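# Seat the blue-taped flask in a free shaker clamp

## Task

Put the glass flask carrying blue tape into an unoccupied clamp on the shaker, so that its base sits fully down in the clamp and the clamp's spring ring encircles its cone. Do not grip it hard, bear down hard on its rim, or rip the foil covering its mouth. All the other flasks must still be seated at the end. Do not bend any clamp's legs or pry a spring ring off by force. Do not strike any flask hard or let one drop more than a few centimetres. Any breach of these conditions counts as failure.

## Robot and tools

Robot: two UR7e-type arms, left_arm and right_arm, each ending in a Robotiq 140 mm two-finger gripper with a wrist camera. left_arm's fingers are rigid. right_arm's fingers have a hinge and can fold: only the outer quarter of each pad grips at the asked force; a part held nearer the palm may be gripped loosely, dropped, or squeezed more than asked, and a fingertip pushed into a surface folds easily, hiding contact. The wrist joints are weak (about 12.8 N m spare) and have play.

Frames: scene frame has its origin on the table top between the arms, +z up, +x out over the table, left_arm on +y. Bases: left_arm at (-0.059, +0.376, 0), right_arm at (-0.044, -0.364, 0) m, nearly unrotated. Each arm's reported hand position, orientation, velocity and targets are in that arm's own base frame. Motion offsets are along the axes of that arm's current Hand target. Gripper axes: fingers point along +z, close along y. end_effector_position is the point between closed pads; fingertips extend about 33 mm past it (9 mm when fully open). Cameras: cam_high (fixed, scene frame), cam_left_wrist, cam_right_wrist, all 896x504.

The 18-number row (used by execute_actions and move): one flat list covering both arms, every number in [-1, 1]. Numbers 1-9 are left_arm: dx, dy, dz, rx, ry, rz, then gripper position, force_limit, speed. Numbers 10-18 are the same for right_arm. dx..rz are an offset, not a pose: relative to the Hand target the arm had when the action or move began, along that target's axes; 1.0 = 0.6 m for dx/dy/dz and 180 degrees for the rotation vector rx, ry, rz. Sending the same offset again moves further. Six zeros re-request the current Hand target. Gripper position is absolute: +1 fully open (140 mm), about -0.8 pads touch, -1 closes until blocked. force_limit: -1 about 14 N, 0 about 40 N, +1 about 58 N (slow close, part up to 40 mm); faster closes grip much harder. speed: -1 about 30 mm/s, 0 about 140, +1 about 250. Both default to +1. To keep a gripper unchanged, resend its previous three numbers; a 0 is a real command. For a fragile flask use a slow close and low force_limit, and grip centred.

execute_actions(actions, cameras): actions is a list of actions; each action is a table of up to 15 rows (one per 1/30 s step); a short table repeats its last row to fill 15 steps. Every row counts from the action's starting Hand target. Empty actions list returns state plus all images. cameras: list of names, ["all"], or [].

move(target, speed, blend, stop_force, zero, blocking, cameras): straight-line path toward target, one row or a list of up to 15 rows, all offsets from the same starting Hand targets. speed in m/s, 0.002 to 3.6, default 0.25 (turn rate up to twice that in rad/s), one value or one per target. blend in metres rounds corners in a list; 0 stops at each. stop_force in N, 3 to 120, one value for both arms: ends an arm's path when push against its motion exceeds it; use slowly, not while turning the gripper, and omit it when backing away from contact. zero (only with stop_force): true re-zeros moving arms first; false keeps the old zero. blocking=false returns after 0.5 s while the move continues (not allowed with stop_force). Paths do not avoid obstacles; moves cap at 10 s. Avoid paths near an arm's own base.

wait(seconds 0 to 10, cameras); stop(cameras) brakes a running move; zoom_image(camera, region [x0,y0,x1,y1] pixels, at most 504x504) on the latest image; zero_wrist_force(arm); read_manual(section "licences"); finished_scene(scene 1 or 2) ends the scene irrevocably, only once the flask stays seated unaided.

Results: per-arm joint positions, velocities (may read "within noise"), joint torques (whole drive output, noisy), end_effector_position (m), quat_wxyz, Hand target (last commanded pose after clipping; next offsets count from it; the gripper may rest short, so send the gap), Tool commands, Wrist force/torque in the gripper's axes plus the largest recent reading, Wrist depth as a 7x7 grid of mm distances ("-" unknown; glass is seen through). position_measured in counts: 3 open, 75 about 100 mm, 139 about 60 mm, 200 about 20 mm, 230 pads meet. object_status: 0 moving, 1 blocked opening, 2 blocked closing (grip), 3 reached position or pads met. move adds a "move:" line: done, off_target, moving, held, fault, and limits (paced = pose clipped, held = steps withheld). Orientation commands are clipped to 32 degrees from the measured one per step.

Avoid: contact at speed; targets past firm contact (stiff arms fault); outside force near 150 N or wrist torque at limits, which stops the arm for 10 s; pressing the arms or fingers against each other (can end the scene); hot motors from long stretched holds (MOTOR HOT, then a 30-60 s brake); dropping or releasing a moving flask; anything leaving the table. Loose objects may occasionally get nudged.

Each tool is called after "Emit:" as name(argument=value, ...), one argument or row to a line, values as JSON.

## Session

Emit:
execute_actions(
  actions=[],
)

Emit:
zoom_image(
  camera="cam_high",
  region=[300, 200, 600, 400],
)

Scene clock: 0.00 s.
left_arm: end_effector_position=(+0.7665, -0.1792, +0.2222) position_measured=3 object_status=3 end_effector_quat_wxyz=(+0.077, +0.904, +0.290, +0.303) | right_arm: end_effector_position=(+0.5707, -0.3061, +0.3046) position_measured=3 object_status=3 end_effector_quat_wxyz=(+0.011, +0.999, +0.042, -0.018)
Joint positions: left_arm=[-0.536 -1.219 1.586 -2.486 -1.23 2.081] | right_arm=[-0.68 -1.204 1.057 -1.412 -1.611 2.378]
Joint velocities: within noise
Joint torques (N m): no reading
Wrist force (N): no reading
Wrist torque (N m): no reading
Wrist force, peak (N): no reading
Wrist depth (mm): cam_left_wrist=[323 1264 1402 1501 1677 1915 2070 / 313 336 1351 1492 1635 1873 2037 / 306 329 354 1402 1574 1795 1915 / 298 127 348 376 1518 136 1929 / 87 111 340 364 402 1537 114 / - 302 324 352 395 1555 94 / - 295 307 344 - 415 -] | cam_right_wrist=[- 400 - 1356 1230 1230 1230 / - 414 - 1363 1293 1320 1300 / - 437 - 1341 1371 1386 1363 / - 125 - 1433 1458 138 1433 / - 117 - 1519 1538 1519 97 / - 538 - 1670 1670 - 102 / - 1727 1764 1764 1776 1776 -]
Hand target: left_arm +0.7665, -0.1792, +0.2222; +0.077, +0.904, +0.290, +0.303 | right_arm +0.5707, -0.3061, +0.3046; +0.011, +0.999, +0.042, -0.018
Tool commands: left_gripper/position=+1.0 left_gripper/force_limit=+1.0 left_gripper/speed=+1.0 right_gripper/position=+1.0 right_gripper/force_limit=+1.0 right_gripper/speed=+1.0
camera_calibration:
cam_left_wrist: T_world_to_cam=[[0.463425, -0.835307, 0.295804, -0.558317], [-0.818268, -0.531507, -0.218948, 0.58744], [0.34011, -0.140581, -0.929818, 0.0671361], [0, 0, 0, 1]] pos_world=[0.716588, -0.1447, 0.356195]
cam_right_wrist: T_world_to_cam=[[0.0779782, -0.996955, -0.0001846, -0.33484], [-0.931092, -0.0728928, 0.357426, 0.40356], [-0.356351, -0.0276996, -0.933941, 0.622027], [0, 0, 0, 1]] pos_world=[0.623523, -0.287174, 0.436632]

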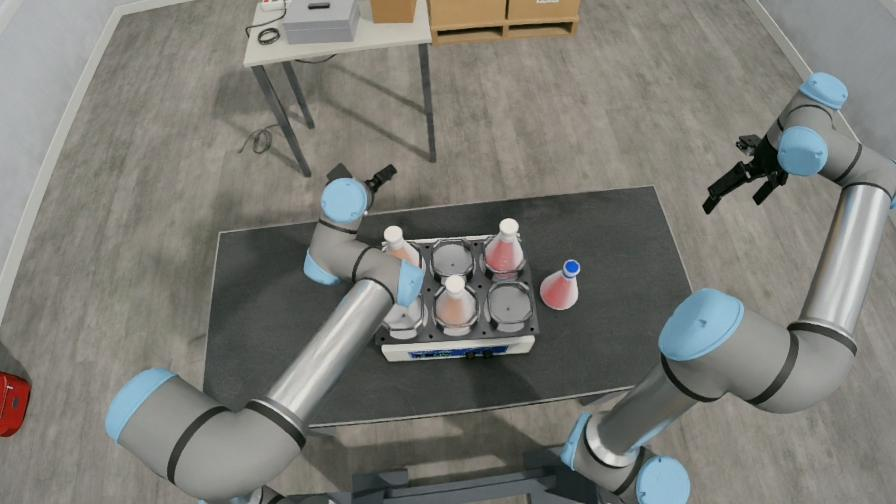

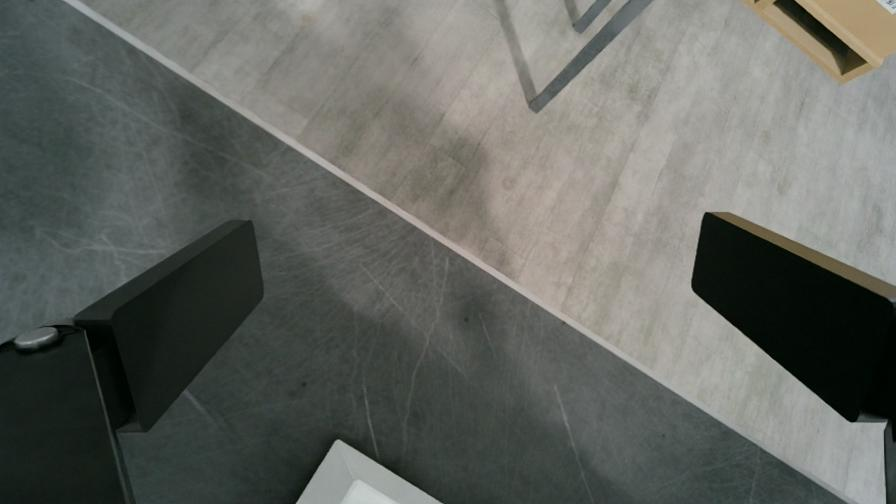

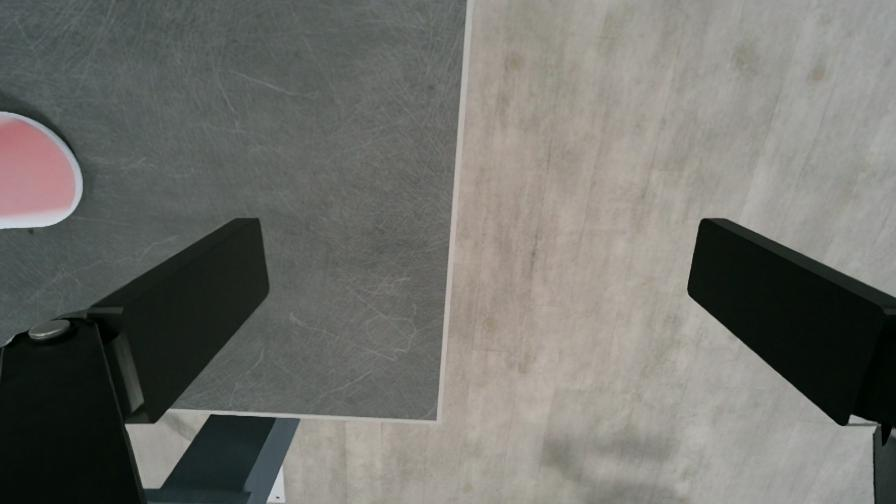

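Scaled by 1.680 from the camera's 896x504 image, which has a finer 1280x720 frame.

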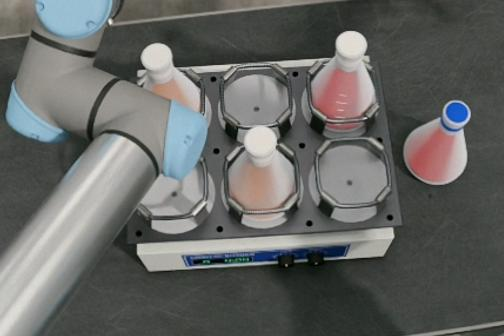

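Emit:
move(
  target=[
    [0.143,0.078,-0.5,0,0,0,0.2,-1,0,-0.72,0.476,-0.13,0,0,0.261,1,1,1],
    [-0.56,0.54,-0.713,-0.132,0.217,0.209,0.2,-1,0,-0.72,0.476,-0.13,0,0,0.261,1,1,1],
  ],
  speed=0.3,
  cameras=["cam_high","cam_left_wrist"],
)

Scene clock: 21.63 s.
left_arm: end_effector_position=(+0.4503, -0.6526, +0.4991) position_measured=104 object_status=3 end_effector_quat_wxyz=(+0.056, +0.763, -0.067, +0.640) | right_arm: end_effector_position=(+0.1672, -0.6248, +0.4041) position_measured=3 object_status=3 end_effector_quat_wxyz=(+0.017, +0.933, -0.360, -0.012)
Joint positions: left_arm=[-1.545 -1.203 1.409 -2.619 -0.266 2.43] | right_arm=[-1.499 -1.155 0.73 -1.167 -1.607 2.378]
Joint torques (N m): left_arm=[-3.2 -52.59 -32.25 -2.86 3.37 1.09] | right_arm=[-8.5 -56.68 -26.52 -1.36 -2.18 -1.61]
Wrist force (N): left_arm=[0.2 0.2 0.7] | right_arm=[-0.3 -0.5 0.0]
Wrist torque (N m): left_arm=[-0.12 -0.38 -0.21] | right_arm=[-0.12 0.08 -0.03]
Wrist force, peak (N): left_arm=[4.0 -1.7 0.9] | right_arm=[-2.3 4.2 -0.7]
Wrist depth (mm): cam_left_wrist=[2950 3092 3333 - 3719 - - / 3614 3468 3564 2950 - - 3888 / 1418 1518 2619 3092 4073 4207 - / 1944 2883 137 3130 2759 3168 2820 / 2789 89 136 2354 2271 103 86 / - - 1974 1959 - - - / - - - 624 642 - -] | cam_right_wrist=[1255 1300 1300 1314 1314 1349 1341 / 1341 1349 1356 1393 1378 1425 1466 / - 1449 1466 1458 1528 1475 1528 / - 125 1538 1557 1576 138 1566 / - 117 1670 1670 1670 1627 97 / - - 1716 1764 1814 1828 102 / - 669 1882 1801 1659 1911 -]
Hand target: left_arm +0.4502, -0.6526, +0.4991; +0.056, +0.763, -0.067, +0.640 | right_arm +0.1672, -0.6248, +0.4041; +0.017, +0.933, -0.360, -0.012
Off the commanded pose: left_arm 0.000 m, 0 deg | right_arm 0.000 m, 0 deg.
move: done
camera_calibration:
cam_left_wrist: T_world_to_cam=[[-0.172847, -0.984548, -0.0280985, -0.538418], [-0.476914, 0.108619, -0.872213, 0.727744], [0.861787, -0.137359, -0.488319, -0.0876315], [0, 0, 0, 1]] pos_world=[0.329527, -0.621182, 0.576827]
Images, in order (width x height): cam_high 896x504, cam_left_wrist 896x504.

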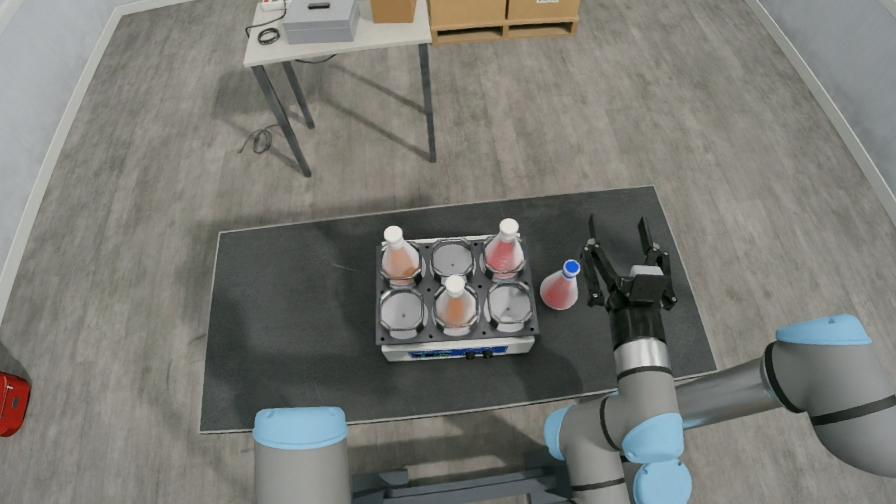

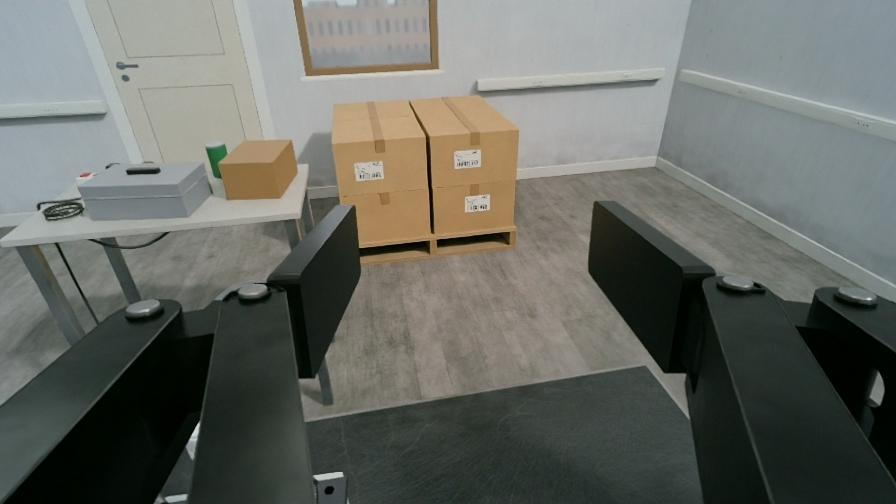

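Emit:
move(
  target=[-0.436,0,0.025,0,0,0,0.2,-1,0,0,0,0,0,0,0,1,1,1],
  speed=0.25,
  cameras=["cam_high","cam_left_wrist"],
)

Scene clock: 28.70 s.
left_arm: end_effector_position=(+0.4196, -0.6475, +0.2390) position_measured=104 object_status=3 end_effector_quat_wxyz=(+0.056, +0.763, -0.067, +0.640) | right_arm: end_effector_position=(+0.1672, -0.6248, +0.4041) position_measured=3 object_status=3 end_effector_quat_wxyz=(+0.017, +0.933, -0.360, -0.012)
Joint positions: left_arm=[-1.597 -0.964 1.768 -3.072 -0.23 2.28] | right_arm=[-1.499 -1.155 0.73 -1.167 -1.607 2.378]
Joint torques (N m): left_arm=[12.99 -49.36 -17.96 -0.3 -0.12 -0.88] | right_arm=[-8.91 -57.28 -20.73 -2.24 -1.97 -1.69]
Wrist force (N): left_arm=[0.2 0.4 0.8] | right_arm=[-0.1 -0.3 -0.1]
Wrist torque (N m): left_arm=[-0.07 -0.36 -0.03] | right_arm=[-0.08 0.05 -0.03]
Wrist force, peak (N): left_arm=[4.3 -0.3 0.2] | right_arm=[-0.6 -0.1 -0.2]
Wrist depth (mm): cam_left_wrist=[216 3333 - - - 4582 2398 / 1330 1426 2312 2566 3830 4207 - / 3290 3774 2730 3019 3948 3774 2516 / 273 268 138 559 163 121 2333 / - 89 106 449 460 103 86 / - - 329 420 - - - / - - - - - - -] | cam_right_wrist=[1320 1287 1293 1300 1300 1378 1349 / 1371 1293 1280 1371 1401 1433 1409 / - - 1433 1484 1449 1484 1528 / - 125 1492 1576 1557 135 1596 / - 117 1681 1627 1693 144 97 / - - 1716 1789 1801 1801 101 / - 664 1882 2067 1868 1986 -]
Hand target: left_arm +0.4197, -0.6475, +0.2390; +0.056, +0.763, -0.067, +0.640 | right_arm +0.1672, -0.6248, +0.4041; +0.017, +0.933, -0.360, -0.012
Off the commanded pose: left_arm 0.000 m, 0 deg | right_arm 0.000 m, 0 deg.
move: done
camera_calibration:
cam_left_wrist: T_world_to_cam=[[-0.172971, -0.984531, -0.02793, -0.546016], [-0.476761, 0.108508, -0.87231, 0.485602], [0.861847, -0.137568, -0.488155, -0.187685], [0, 0, 0, 1]] pos_world=[0.298827, -0.616081, 0.316726]
Images, in order (width x height): cam_high 896x504, cam_left_wrist 896x504.

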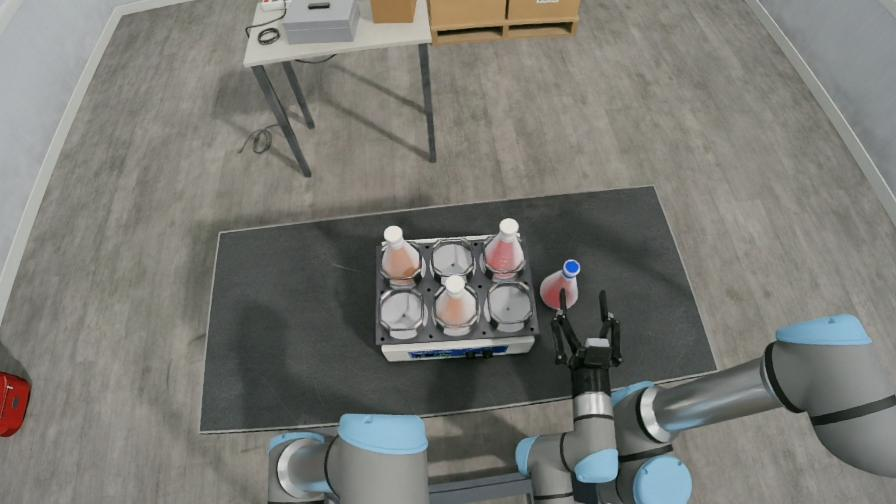

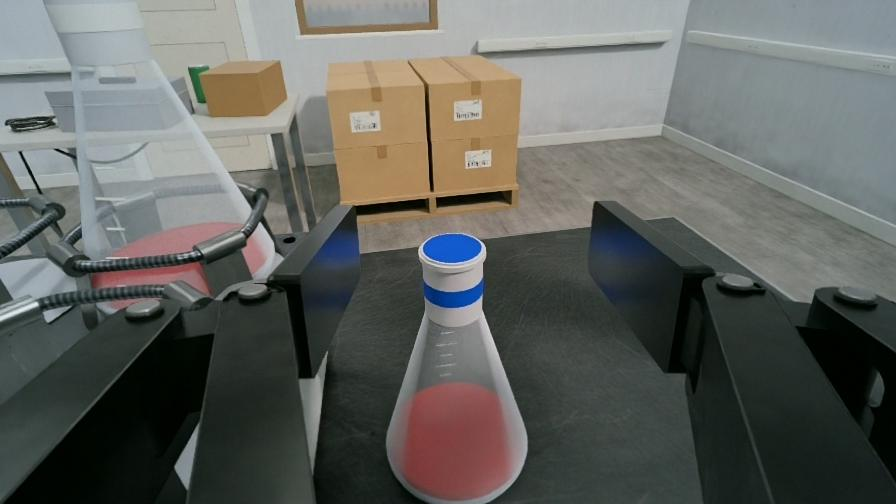

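Emit:
move(
  target=[
    [-0.1467,-0.0198,0.0258,0,0,0,0.2,-1,0,0,0,0,0,0,0,1,1,1],
    [-0.109,-0.0198,0.2398,0,0,0,0.2,-1,0,0,0,0,0,0,0,1,1,1],
  ],
  speed=0.12,
  blend=[0.01,0],
  cameras=["cam_left_wrist"],
)

Scene clock: 37.70 s.
left_arm: end_effector_position=(+0.5501, -0.6584, +0.1493) position_measured=104 object_status=3 end_effector_quat_wxyz=(+0.056, +0.763, -0.067, +0.640) | right_arm: end_effector_position=(+0.1672, -0.6248, +0.4041) position_measured=3 object_status=3 end_effector_quat_wxyz=(+0.017, +0.933, -0.360, -0.012)
Joint positions: left_arm=[-1.387 -0.634 1.503 -3.543 -0.398 2.705] | right_arm=[-1.499 -1.155 0.73 -1.167 -1.607 2.378]
Joint torques (N m): left_arm=[-6.62 -65.69 -21.52 0.01 2.12 0.12] | right_arm=[-8.16 -56.84 -20.55 -3.34 -1.57 -1.71]
Wrist force (N): left_arm=[0.0 0.3 0.7] | right_arm=[-0.3 -0.5 0.0]
Wrist torque (N m): left_arm=[-0.13 -0.32 -0.18] | right_arm=[-0.13 0.08 -0.03]
Wrist force, peak (N): left_arm=[8.7 0.9 -3.4] | right_arm=[-0.6 -0.1 -0.4]
Wrist depth (mm): cam_left_wrist=[2759 1395 2541 3830 4752 3422 2730 / 155 1283 2156 2491 3830 4752 - / 165 3290 2541 112 3019 3092 2701 / 141 176 137 98 130 407 406 / - 89 116 109 130 103 86 / - - 279 274 277 - - / - - 246 256 251 - -] | cam_right_wrist=[1274 1327 1293 1307 1341 1349 1356 / 1349 1349 1386 1409 1386 1417 1433 / - 1466 1449 1466 1484 1492 1510 / 542 125 1566 1519 1557 135 1566 / - 117 1627 1670 1659 1659 97 / - - 1828 1764 1776 1789 102 / - 648 1606 1789 1925 1955 -]
Hand target: left_arm +0.5500, -0.6585, +0.1494; +0.056, +0.763, -0.067, +0.640 | right_arm +0.1672, -0.6248, +0.4041; +0.017, +0.933, -0.360, -0.012
Off the commanded pose: left_arm 0.000 m, 0 deg | right_arm 0.000 m, 0 deg.
move: done
camera_calibration:
cam_left_wrist: T_world_to_cam=[[-0.172799, -0.984559, -0.0280131, -0.53677], [-0.476932, 0.108523, -0.872215, 0.47077], [0.861787, -0.137358, -0.48832, -0.345161], [0, 0, 0, 1]] pos_world=[0.429227, -0.626982, 0.227026]
Images, in order (width x height): cam_left_wrist 896x504.

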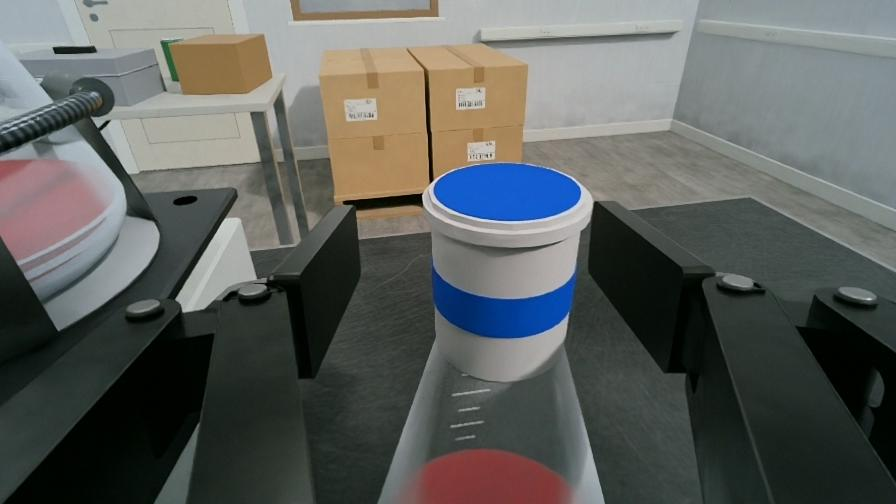

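Emit:
move(
  target=[-0.0033,0.0107,-0.02,0,0,0,0.2,-1,0,0,0,0,0,0,0,1,1,1],
  speed=0.05,
  cameras=["cam_left_wrist"],
)

Scene clock: 41.67 s.
left_arm: end_effector_position=(+0.5368, -0.6628, +0.1496) position_measured=104 object_status=3 end_effector_quat_wxyz=(+0.056, +0.763, -0.067, +0.640) | right_arm: end_effector_position=(+0.1672, -0.6248, +0.4041) position_measured=3 object_status=3 end_effector_quat_wxyz=(+0.017, +0.933, -0.360, -0.012)
Joint positions: left_arm=[-1.408 -0.641 1.515 -3.523 -0.379 2.679] | right_arm=[-1.499 -1.155 0.73 -1.167 -1.607 2.378]
Joint torques (N m): left_arm=[13.86 -57.82 -21.82 -3.44 -0.53 1.06] | right_arm=[-8.14 -57.66 -20.81 -3.99 -1.43 -1.74]
Wrist force (N): left_arm=[0.3 0.2 0.8] | right_arm=[-0.4 -0.2 -0.1]
Wrist torque (N m): left_arm=[-0.15 -0.39 0.00] | right_arm=[-0.06 0.10 -0.02]
Wrist force, peak (N): left_arm=[0.5 0.0 1.2] | right_arm=[-0.4 -0.4 -0.4]
Wrist depth (mm): cam_left_wrist=[2950 1365 3168 2701 3666 3666 - / 172 1309 2354 2467 4502 5579 - / 172 3422 2491 113 3290 3208 2592 / 151 182 136 112 144 406 2070 / - 90 117 123 329 103 85 / - - 281 287 278 - - / - - 248 - 249 - -] | cam_right_wrist=[1293 1307 1293 1320 1261 1327 1341 / 1341 1356 1371 1386 1401 1417 1425 / - 1433 1466 1492 1475 1492 1538 / - 125 1538 1557 1538 138 1638 / - 117 1681 1659 1681 135 97 / - - 1638 1854 1814 1828 102 / - - 1828 2050 1940 1955 -]
Hand target: left_arm +0.5370, -0.6627, +0.1496; +0.056, +0.763, -0.067, +0.640 | right_arm +0.1672, -0.6248, +0.4041; +0.017, +0.933, -0.360, -0.012
Off the commanded pose: left_arm 0.000 m, 0 deg | right_arm 0.000 m, 0 deg.
move: done
camera_calibration:
cam_left_wrist: T_world_to_cam=[[-0.172937, -0.984533, -0.0280653, -0.543306], [-0.476827, 0.108621, -0.87226, 0.465194], [0.861817, -0.137464, -0.488236, -0.334256], [0, 0, 0, 1]] pos_world=[0.415927, -0.631381, 0.227326]
Images, in order (width x height): cam_left_wrist 896x504.

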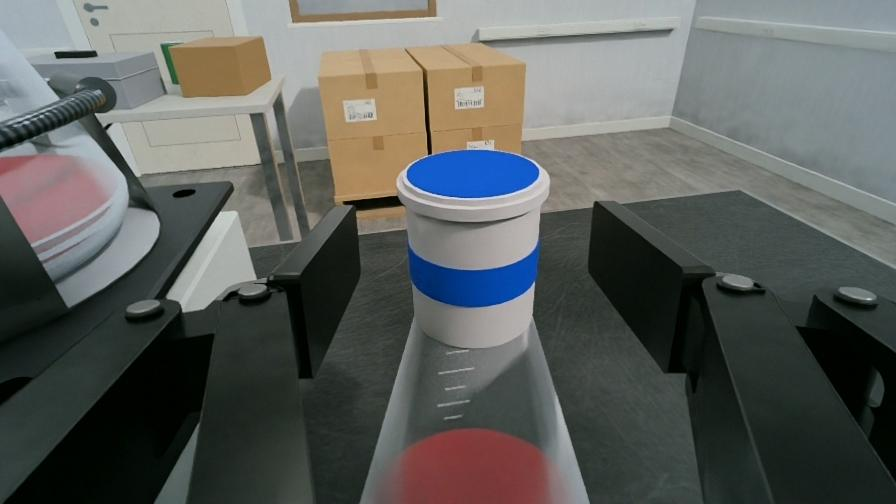

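Emit:
move(
  target=[0,-0.0033,0,0,0,0,0.2,-1,0,0,0,0,0,0,0,1,1,1],
  speed=0.05,
)

Emit:
execute_actions(
  actions=[
    [[0,0,0,0,0,0,-1,-0.05,-1,0,0,0,0,0,0,1,1,1]],
    [[0,0,0,0,0,0,-1,-0.05,-1,0,0,0,0,0,0,1,1,1]],
    [[0,0,0,0,0,0,-1,-0.05,-1,0,0,0,0,0,0,1,1,1]],
    [[0,0,0,0,0,0,-1,-0.05,-1,0,0,0,0,0,0,1,1,1]],
  ],
  cameras=["cam_left_wrist"],
)

Scene clock: 45.80 s.
left_arm: end_effector_position=(+0.5373, -0.6607, +0.1495) position_measured=104 object_status=3 end_effector_quat_wxyz=(+0.056, +0.763, -0.067, +0.640) | right_arm: end_effector_position=(+0.1672, -0.6248, +0.4041) position_measured=3 object_status=3 end_effector_quat_wxyz=(+0.017, +0.933, -0.360, -0.012)
Joint positions: left_arm=[-1.407 -0.643 1.52 -3.528 -0.38 2.681] | right_arm=[-1.499 -1.155 0.73 -1.167 -1.607 2.378]
Joint torques (N m): left_arm=[12.42 -64.27 -17.92 -2.79 -0.63 1.02] | right_arm=[-8.37 -57.15 -21.27 -4.74 -1.28 -1.74]
Wrist force (N): left_arm=[0.5 0.0 0.5] | right_arm=[-0.6 -0.3 -0.1]
Wrist torque (N m): left_arm=[-0.20 -0.41 0.00] | right_arm=[-0.08 0.15 -0.03]
Wrist force, peak (N): left_arm=[0.3 0.5 0.9] | right_arm=[-0.6 -0.2 -0.3]
Wrist depth (mm): cam_left_wrist=[2851 3092 2820 3377 3208 4752 - / 165 1309 2398 2541 3948 3666 - / 160 3333 2541 113 2984 3055 2789 / 147 180 137 110 144 405 421 / - 89 106 125 320 103 85 / - - - 285 286 - - / - - - - 251 - -] | cam_right_wrist=[1458 1274 1307 1327 1334 1349 1356 / 1341 1349 1378 1393 1386 1449 1425 / - 1475 1458 1441 1466 1409 1519 / - 125 1538 1547 1566 138 1566 / - 117 1586 1670 1670 1670 97 / - - 1681 1776 1776 1854 101 / - 652 1841 1828 1940 1925 -]
Hand target: left_arm +0.5373, -0.6607, +0.1496; +0.056, +0.763, -0.067, +0.640 | right_arm +0.1672, -0.6248, +0.4041; +0.017, +0.933, -0.360, -0.012
Off the commanded pose: left_arm 0.000 m, 0 deg | right_arm 0.000 m, 0 deg.
move: done

Scene clock: 48.00 s.
left_arm: end_effector_position=(+0.5373, -0.6607, +0.1496) position_measured=178 object_status=2 end_effector_quat_wxyz=(+0.056, +0.763, -0.067, +0.640) | right_arm: end_effector_position=(+0.1672, -0.6248, +0.4041) position_measured=3 object_status=3 end_effector_quat_wxyz=(+0.017, +0.933, -0.360, -0.012)
Joint positions: left_arm=[-1.407 -0.643 1.52 -3.528 -0.38 2.681] | right_arm=[-1.499 -1.155 0.73 -1.167 -1.607 2.378]
Joint torques (N m): left_arm=[0.64 -60.84 -21.23 -0.22 1.97 -0.82] | right_arm=[-8.59 -57 -20.72 -4.76 -1.1 -1.75]
Wrist force (N): left_arm=[1.5 0.9 0.5] | right_arm=[-0.5 -0.2 -0.1]
Wrist torque (N m): left_arm=[-0.15 -0.40 -0.23] | right_arm=[-0.06 0.13 -0.03]
Wrist force, peak (N): left_arm=[1.8 1.0 0.1] | right_arm=[-0.6 -0.2 0.0]
Wrist depth (mm): cam_left_wrist=[2820 3019 3333 2592 2916 - 2491 / 165 1264 2444 2566 3830 - - / 160 3468 2820 112 2789 3130 2730 / 144 203 451 110 123 428 382 / 128 139 89 121 92 82 336 / - 71 - 288 - - 68 / - 67 - - - - -] | cam_right_wrist=[1300 1293 1314 1300 1320 1341 1349 / 1320 1300 1371 1371 1393 1409 1425 / - 1458 1386 1466 1458 1484 1519 / - 125 1409 1566 1576 138 1586 / - 117 1648 1659 1681 1670 97 / - 843 1789 1727 1739 1841 101 / - 664 1896 - 1868 1911 -]
Hand target: left_arm +0.5373, -0.6607, +0.1496; +0.056, +0.763, -0.067, +0.640 | right_arm +0.1672, -0.6248, +0.4041; +0.017, +0.933, -0.360, -0.012
Off the commanded pose: left_arm 0.000 m, 0 deg | right_arm 0.000 m, 0 deg.
camera_calibration:
cam_left_wrist: T_world_to_cam=[[-0.17288, -0.984546, -0.0279631, -0.54119], [-0.476848, 0.108506, -0.872263, 0.465189], [0.861817, -0.137463, -0.488238, -0.334484], [0, 0, 0, 1]] pos_world=[0.416527, -0.629281, 0.227326]
Images, in order (width x height): cam_left_wrist 896x504.

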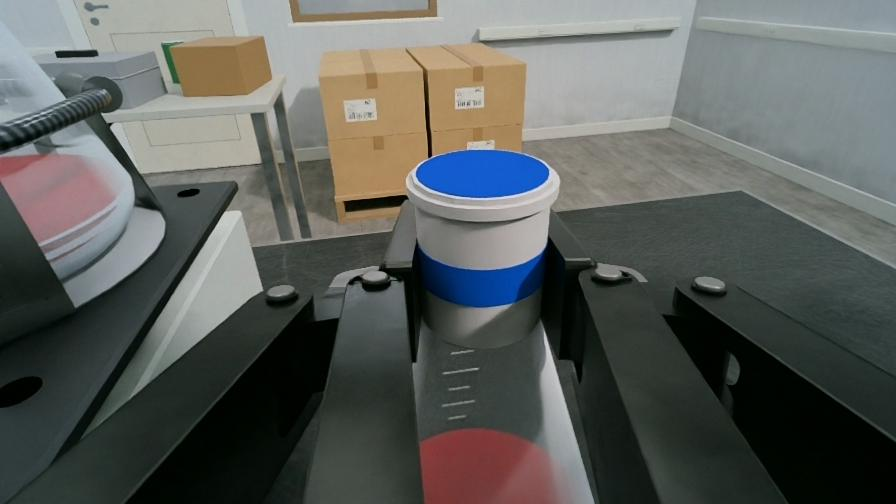

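Emit:
move(
  target=[0.1641,0,-0.029,0,0,0,-1,-0.05,-1,0,0,0,0,0,0,1,1,1],
  speed=0.12,
  cameras=["cam_high","cam_left_wrist"],
)

Emit:
zoom_image(
  camera="cam_high",
  region=[370, 200, 550, 350],
)

Emit:
zoom_image(
  camera="cam_high",
  region=[470, 260, 550, 340],
)

Scene clock: 54.27 s.
left_arm: end_effector_position=(+0.5374, -0.6607, +0.2497) position_measured=178 object_status=2 end_effector_quat_wxyz=(+0.056, +0.763, -0.066, +0.640) | right_arm: end_effector_position=(+0.1672, -0.6248, +0.4041) position_measured=3 object_status=3 end_effector_quat_wxyz=(+0.017, +0.933, -0.360, -0.012)
Joint positions: left_arm=[-1.407 -0.811 1.518 -3.359 -0.38 2.681] | right_arm=[-1.499 -1.155 0.73 -1.167 -1.607 2.378]
Joint torques (N m): left_arm=[12.65 -39.65 -16.4 -4.21 -0.38 0.41] | right_arm=[-8.07 -57.48 -21.31 -4.9 -0.91 -1.71]
Wrist force (N): left_arm=[-3.1 0.3 1.3] | right_arm=[-0.5 -0.2 -0.1]
Wrist torque (N m): left_arm=[-0.12 -0.30 -0.02] | right_arm=[-0.06 0.13 -0.03]
Wrist force, peak (N): left_arm=[-6.0 -0.4 1.9] | right_arm=[-0.6 -0.4 -0.1]
Wrist depth (mm): cam_left_wrist=[2883 3248 - 6110 3614 4424 - / 1216 1337 2566 2566 3564 - 2251 / 1624 3515 2566 113 3168 3614 2730 / 2673 2619 2467 113 122 2491 2421 / 2021 218 89 118 92 86 1860 / - 71 - - - - 68 / - 67 - - - - -] | cam_right_wrist=[1320 1300 1293 1314 1327 1327 1363 / 1300 1314 1363 1386 1386 1393 1401 / - 1363 1475 1466 1334 1501 1441 / - 125 1466 1547 1596 138 1475 / - 117 1617 1681 1659 1659 97 / - - 1739 1751 1801 1828 102 / - 662 1854 1693 1986 1940 -]
Hand target: left_arm +0.5374, -0.6607, +0.2496; +0.056, +0.763, -0.067, +0.640 | right_arm +0.1672, -0.6248, +0.4041; +0.017, +0.933, -0.360, -0.012
Off the commanded pose: left_arm 0.000 m, 0 deg | right_arm 0.000 m, 0 deg.
move: done
camera_calibration:
cam_left_wrist: T_world_to_cam=[[-0.172914, -0.984549, -0.0276248, -0.538471], [-0.476881, 0.108228, -0.87228, 0.552394], [0.861792, -0.137656, -0.488227, -0.285812], [0, 0, 0, 1]] pos_world=[0.416627, -0.62928, 0.327426]
Images, in order (width x height): cam_high 896x504, cam_left_wrist 896x504.

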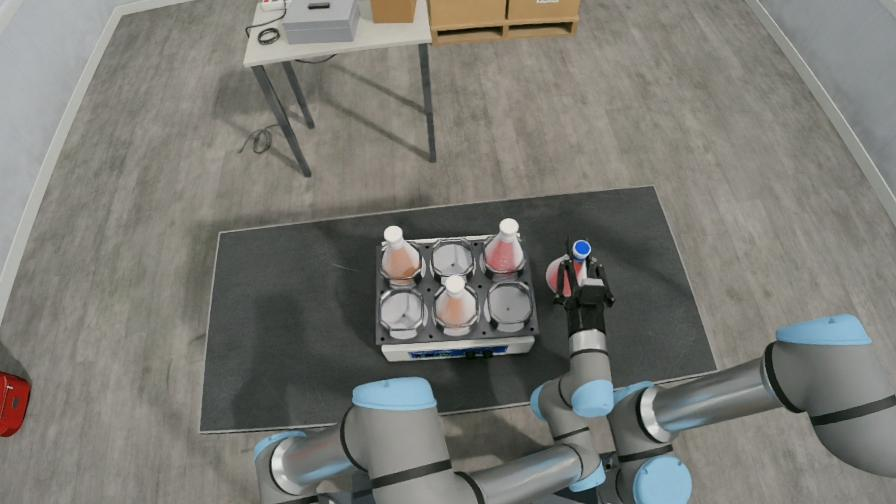

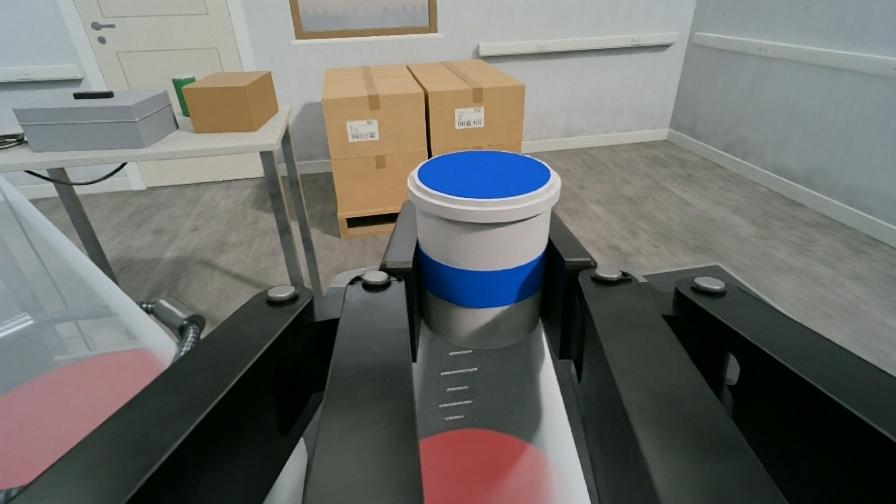

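Scaled by 2.800 from the camera's 896x504 image, which has a finer 1280x720 frame.

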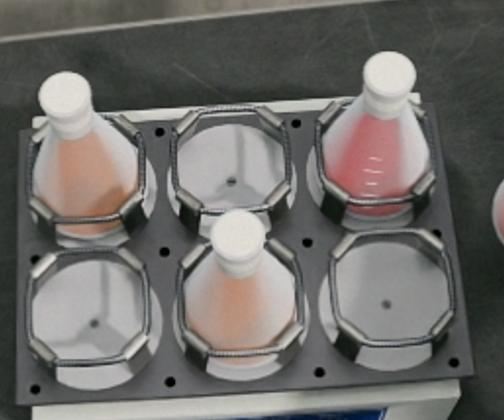

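Scaled by 6.300 from the camera's 896x504 image, which has a finer 1280x720 frame.

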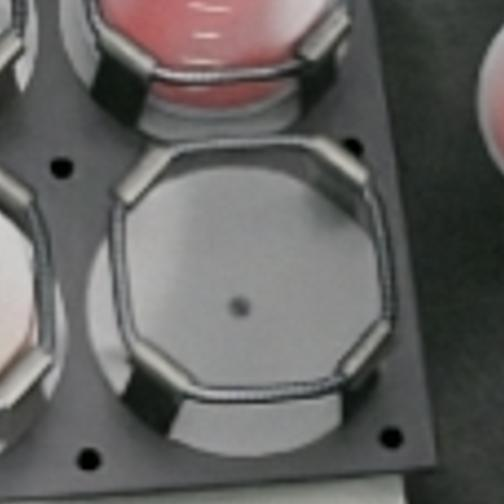

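Emit:
move(
  target=[
    [0.394,0,-0.0696,0,0,0,-1,-0.05,-1,0,0,0,0,0,0,1,1,1],
    [0.3647,-0.2437,-0.2372,0,0,0,-1,-0.05,-1,0,0,0,0,0,0,1,1,1],
    [0.2168,-0.2437,-0.211,0,0,0,-1,-0.05,-1,0,0,0,0,0,0,1,1,1],
  ],
  speed=0.15,
  blend=[0.05,0.03,0],
  cameras=["cam_high","cam_left_wrist"],
)

Emit:
zoom_image(
  camera="cam_high",
  region=[470, 240, 550, 340],
)

Scene clock: 71.57 s.
left_arm: end_effector_position=(+0.4624, -0.4989, +0.3996) position_measured=178 object_status=2 end_effector_quat_wxyz=(+0.056, +0.763, -0.067, +0.640) | right_arm: end_effector_position=(+0.1672, -0.6248, +0.4041) position_measured=3 object_status=3 end_effector_quat_wxyz=(+0.017, +0.933, -0.360, -0.012)
Joint positions: left_arm=[-1.51 -1.424 1.985 -3.052 -0.293 2.512] | right_arm=[-1.499 -1.155 0.73 -1.167 -1.607 2.378]
Joint torques (N m): left_arm=[-9.86 -43.18 -22.45 -1.14 3.97 -0.81] | right_arm=[-7.81 -56.63 -20.86 -4.79 -0.61 -1.72]
Wrist force (N): left_arm=[-3.1 0.4 1.7] | right_arm=[-0.4 -0.2 -0.2]
Wrist torque (N m): left_arm=[-0.08 -0.30 -0.01] | right_arm=[-0.08 0.09 -0.03]
Wrist force, peak (N): left_arm=[-6.9 0.4 2.2] | right_arm=[-0.7 -0.2 -0.1]
Wrist depth (mm): cam_left_wrist=[- 3055 - - - 3248 - / 2333 3333 2491 2984 3774 - - / 3564 1380 1565 113 3564 3564 - / 2950 3168 3208 109 122 2916 2789 / 2271 - 89 121 92 86 2156 / - 71 - 384 - - 68 / - 67 - - - - -] | cam_right_wrist=[1230 1349 1287 1307 1349 1341 1349 / 1349 - 1378 1393 1378 1409 1409 / 519 1401 1458 1458 1466 1519 1528 / - 125 1475 1538 1566 135 1566 / - 117 1606 1670 1681 135 97 / - - 1764 1789 1764 1789 101 / - - 1828 2002 1940 1940 -]
Hand target: left_arm +0.4624, -0.4988, +0.3996; +0.056, +0.763, -0.067, +0.640 | right_arm +0.1672, -0.6248, +0.4041; +0.017, +0.933, -0.360, -0.012
Off the commanded pose: left_arm 0.000 m, 0 deg | right_arm 0.000 m, 0 deg.
move: done
camera_calibration:
cam_left_wrist: T_world_to_cam=[[-0.172929, -0.984535, -0.0280498, -0.387786], [-0.47683, 0.108604, -0.87226, 0.630021], [0.861817, -0.137464, -0.488237, -0.125634], [0, 0, 0, 1]] pos_world=[0.341627, -0.467481, 0.477326]
Images, in order (width x height): cam_high 896x504, cam_left_wrist 896x504.

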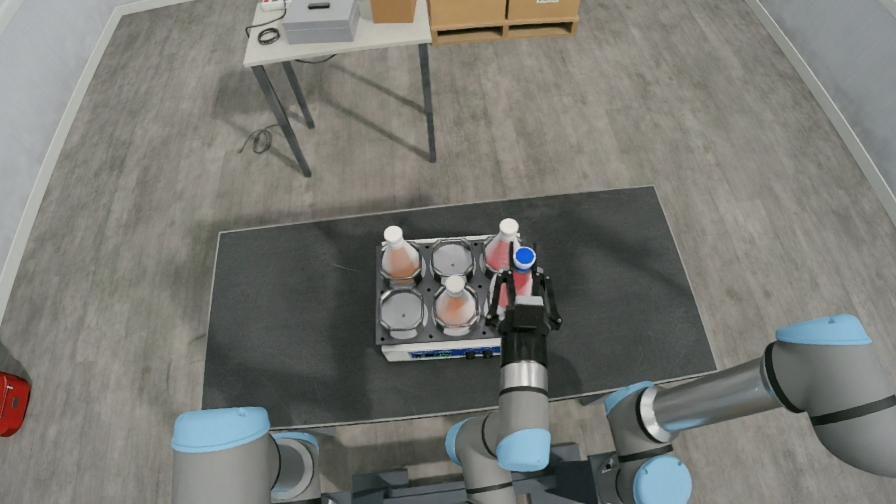

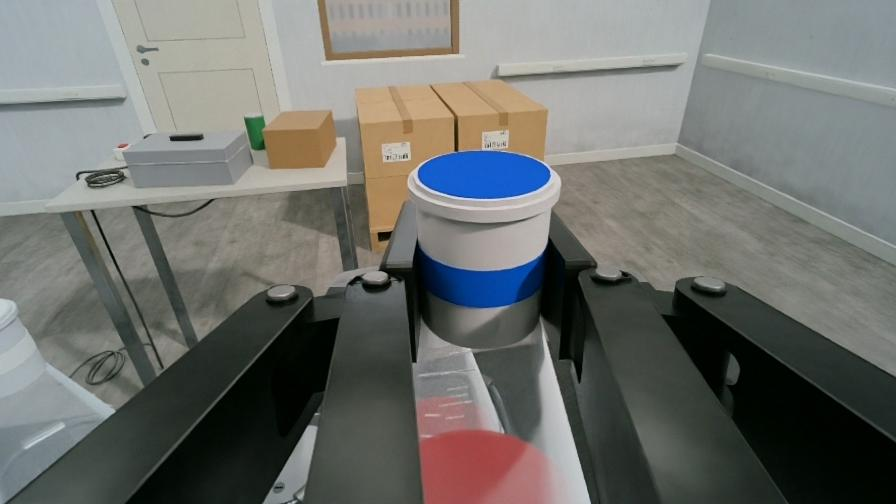

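Scaled by 5.040 from the camera's 896x504 image, which has a finer 1280x720 frame.

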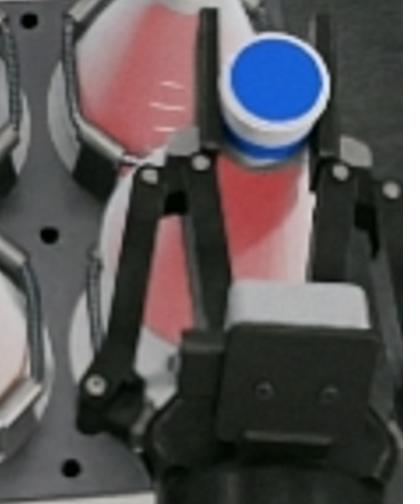

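Emit:
move(
  target=[-0.0897,-0.0017,0.0155,0,0,0,-1,-0.05,-1,0,0,0,0,0,0,1,1,1],
  speed=0.08,
  cameras=["cam_high","cam_left_wrist"],
)

Emit:
zoom_image(
  camera="cam_high",
  region=[475, 260, 545, 340],
)

Emit:
zoom_image(
  camera="cam_left_wrist",
  region=[380, 330, 640, 504],
)

Scene clock: 79.80 s.
left_arm: end_effector_position=(+0.4623, -0.4979, +0.3449) position_measured=178 object_status=2 end_effector_quat_wxyz=(+0.056, +0.763, -0.067, +0.640) | right_arm: end_effector_position=(+0.1672, -0.6248, +0.4041) position_measured=3 object_status=3 end_effector_quat_wxyz=(+0.017, +0.933, -0.360, -0.012)
Joint positions: left_arm=[-1.51 -1.342 2.055 -3.205 -0.293 2.512] | right_arm=[-1.499 -1.155 0.73 -1.167 -1.607 2.378]
Joint torques (N m): left_arm=[-8.95 -43.49 -28.28 -0.39 -0.05 -0.35] | right_arm=[-7.79 -56.84 -21.36 -4.81 -0.3 -1.71]
Wrist force (N): left_arm=[-3.0 0.3 1.3] | right_arm=[-0.3 -0.3 -0.3]
Wrist torque (N m): left_arm=[-0.09 -0.34 -0.02] | right_arm=[-0.09 0.08 -0.02]
Wrist force, peak (N): left_arm=[-4.5 0.6 1.5] | right_arm=[-0.5 -0.5 0.0]
Wrist depth (mm): cam_left_wrist=[3019 3092 - - 4842 3830 - / - 3290 1688 2646 3948 4207 3019 / 1434 1418 1518 113 3422 3290 3168 / 2701 2820 2730 110 124 2984 2701 / 2312 - 89 122 92 82 1959 / - 71 - 329 - - 68 / - 67 - 213 - - -] | cam_right_wrist=[1274 1307 1307 1327 1287 1341 1327 / 1363 1349 1386 1378 1409 1433 1417 / - 1401 1433 1475 1466 1501 1510 / - 125 1475 1547 1576 138 1566 / - 117 1617 1659 1704 1627 97 / - - 1727 1776 1801 1854 102 / - - 1854 1789 1896 1970 -]
Hand target: left_arm +0.4624, -0.4978, +0.3450; +0.056, +0.763, -0.067, +0.640 | right_arm +0.1672, -0.6248, +0.4041; +0.017, +0.933, -0.360, -0.012
Off the commanded pose: left_arm 0.000 m, 0 deg | right_arm 0.000 m, 0 deg.
move: done
camera_calibration:
cam_left_wrist: T_world_to_cam=[[-0.172948, -0.984525, -0.0282849, -0.388243], [-0.4768, 0.108817, -0.87225, 0.582238], [0.86183, -0.137368, -0.488241, -0.152074], [0, 0, 0, 1]] pos_world=[0.341527, -0.466482, 0.422626]
Images, in order (width x height): cam_high 896x504, cam_left_wrist 896x504.

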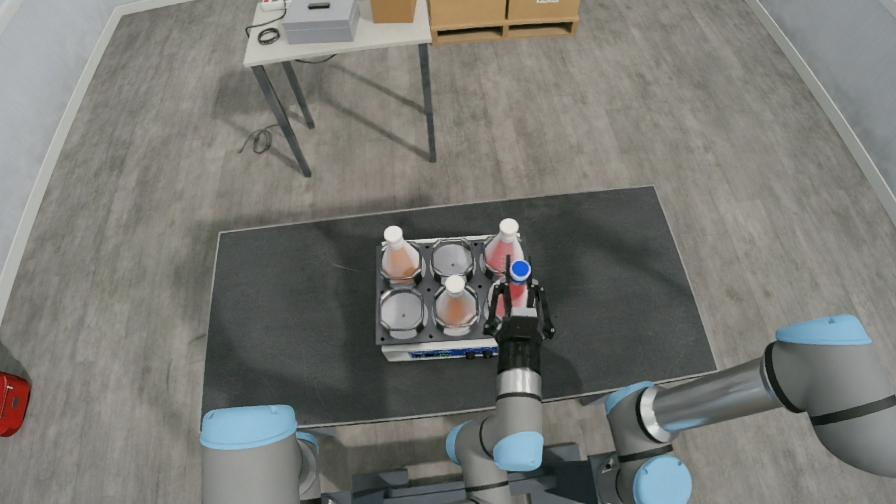

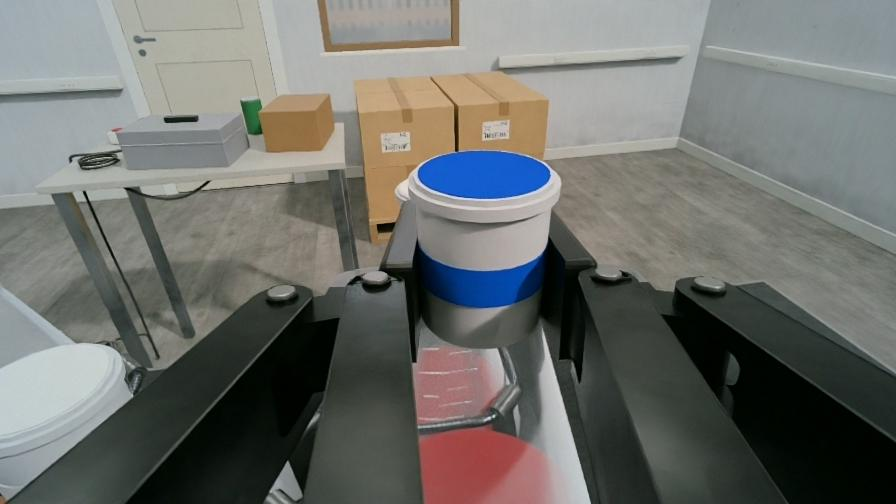

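Scaled by 6.300 from the camera's 896x504 image, which has a finer 1280x720 frame.

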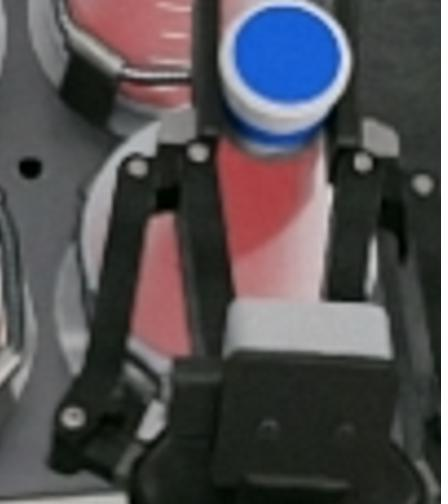

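Scaled by 1.938 from the camera's 896x504 image, which has a finer 1280x720 frame.

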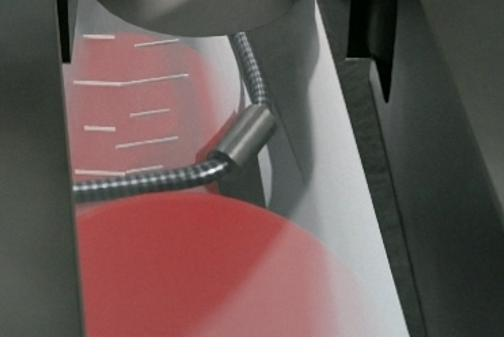

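Emit:
move(
  target=[-0.09,0,0.0159,0,0,0,-1,-0.05,-1,0,0,0,0,0,0,1,1,1],
  speed=0.015,
  stop_force=36,
  cameras=["cam_high","cam_left_wrist"],
)

Emit:
zoom_image(
  camera="cam_high",
  region=[475, 260, 545, 340],
)

Emit:
zoom_image(
  camera="cam_left_wrist",
  region=[380, 330, 640, 504],
)

Scene clock: 87.23 s.
left_arm: end_effector_position=(+0.4624, -0.4978, +0.3241) position_measured=178 object_status=2 end_effector_quat_wxyz=(+0.056, +0.763, -0.066, +0.640) | right_arm: end_effector_position=(+0.1672, -0.6248, +0.4041) position_measured=3 object_status=3 end_effector_quat_wxyz=(+0.017, +0.933, -0.360, -0.012)
Joint positions: left_arm=[-1.51 -1.304 2.075 -3.264 -0.293 2.512] | right_arm=[-1.499 -1.155 0.73 -1.167 -1.607 2.378]
Joint torques (N m): left_arm=[5.02 -35.3 -17.65 -0.89 -1.58 -0.06] | right_arm=[-7.53 -56.81 -21.29 -4.8 -0.04 -1.72]
Wrist force (N): left_arm=[18.2 5.9 -0.6] | right_arm=[-0.1 0.0 -0.2]
Wrist torque (N m): left_arm=[-0.15 -0.81 -0.54] | right_arm=[-0.01 0.05 -0.03]
Wrist force, peak (N): left_arm=[35.2 10.2 -3.6] | right_arm=[-0.6 -0.2 -0.2]
Wrist depth (mm): cam_left_wrist=[2592 3130 3290 3614 3614 - 3377 / 3248 1574 1555 2759 5237 5132 2231 / 1323 3333 1510 109 3377 4073 2950 / 2851 2789 2984 110 122 2759 2950 / 132 - 89 121 92 81 2121 / - 71 - 310 - - 68 / - 67 - - - - -] | cam_right_wrist=[1249 1314 1327 1307 1327 1363 1356 / 1349 1371 1356 1393 1401 1409 1409 / - 1356 1386 1475 1458 1501 1510 / - 125 1751 1528 1576 135 1638 / - 117 1627 1648 1670 1638 97 / - - 1896 1789 1789 1739 101 / - 645 1868 1896 1925 1955 -]
Hand target: left_arm +0.4624, -0.4978, +0.3241; +0.056, +0.763, -0.066, +0.640 (not the last commanded pose) | right_arm +0.1672, -0.6248, +0.4041; +0.017, +0.933, -0.360, -0.012
Off the commanded pose: left_arm 0.034 m, 0 deg | right_arm 0.000 m, 0 deg.
move: contact (left_arm)
camera_calibration:
cam_left_wrist: T_world_to_cam=[[-0.172737, -0.984578, -0.027707, -0.38906], [-0.476902, 0.108216, -0.872269, 0.563845], [0.861816, -0.13746, -0.48824, -0.162254], [0, 0, 0, 1]] pos_world=[0.341527, -0.466381, 0.401826]
Images, in order (width x height): cam_high 896x504, cam_left_wrist 896x504.

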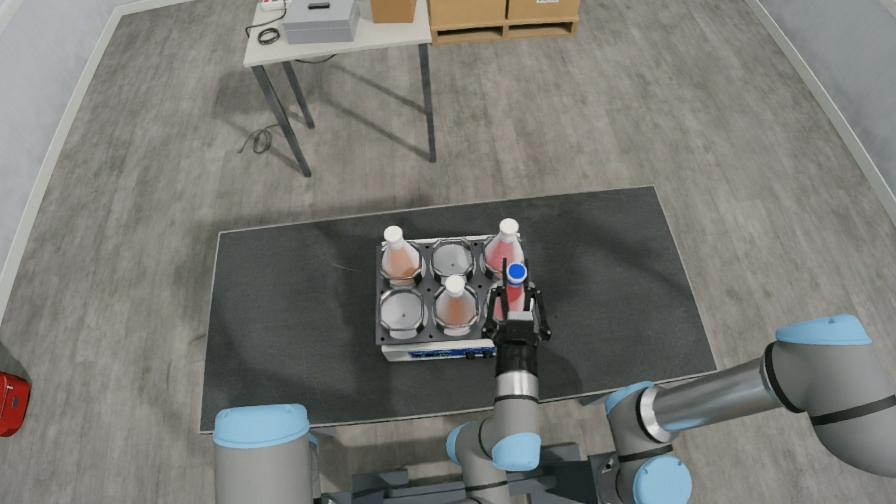

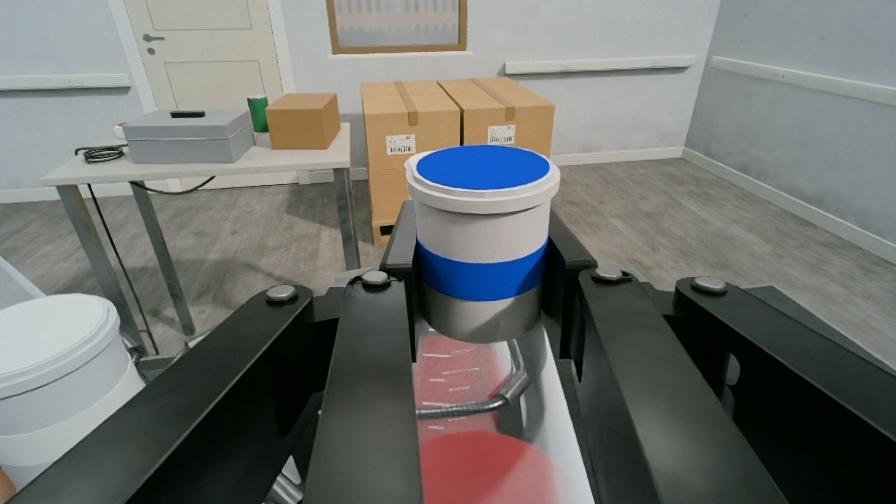

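Scaled by 6.300 from the camera's 896x504 image, which has a finer 1280x720 frame.

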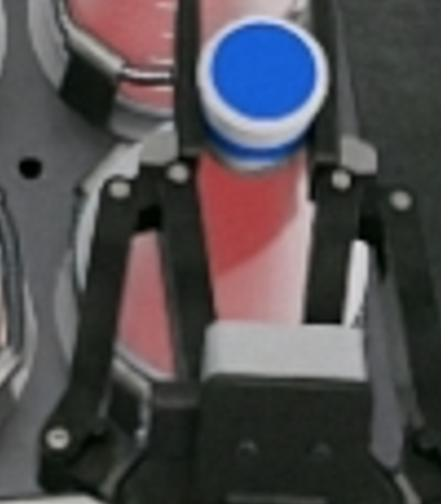

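Scaled by 1.938 from the camera's 896x504 image, which has a finer 1280x720 frame.

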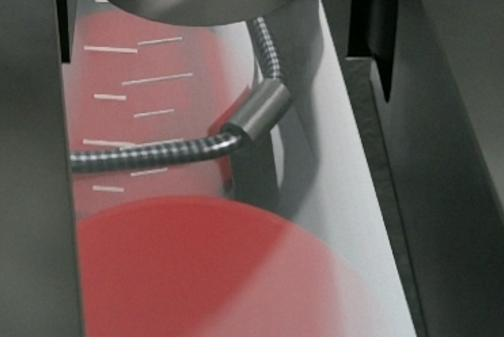

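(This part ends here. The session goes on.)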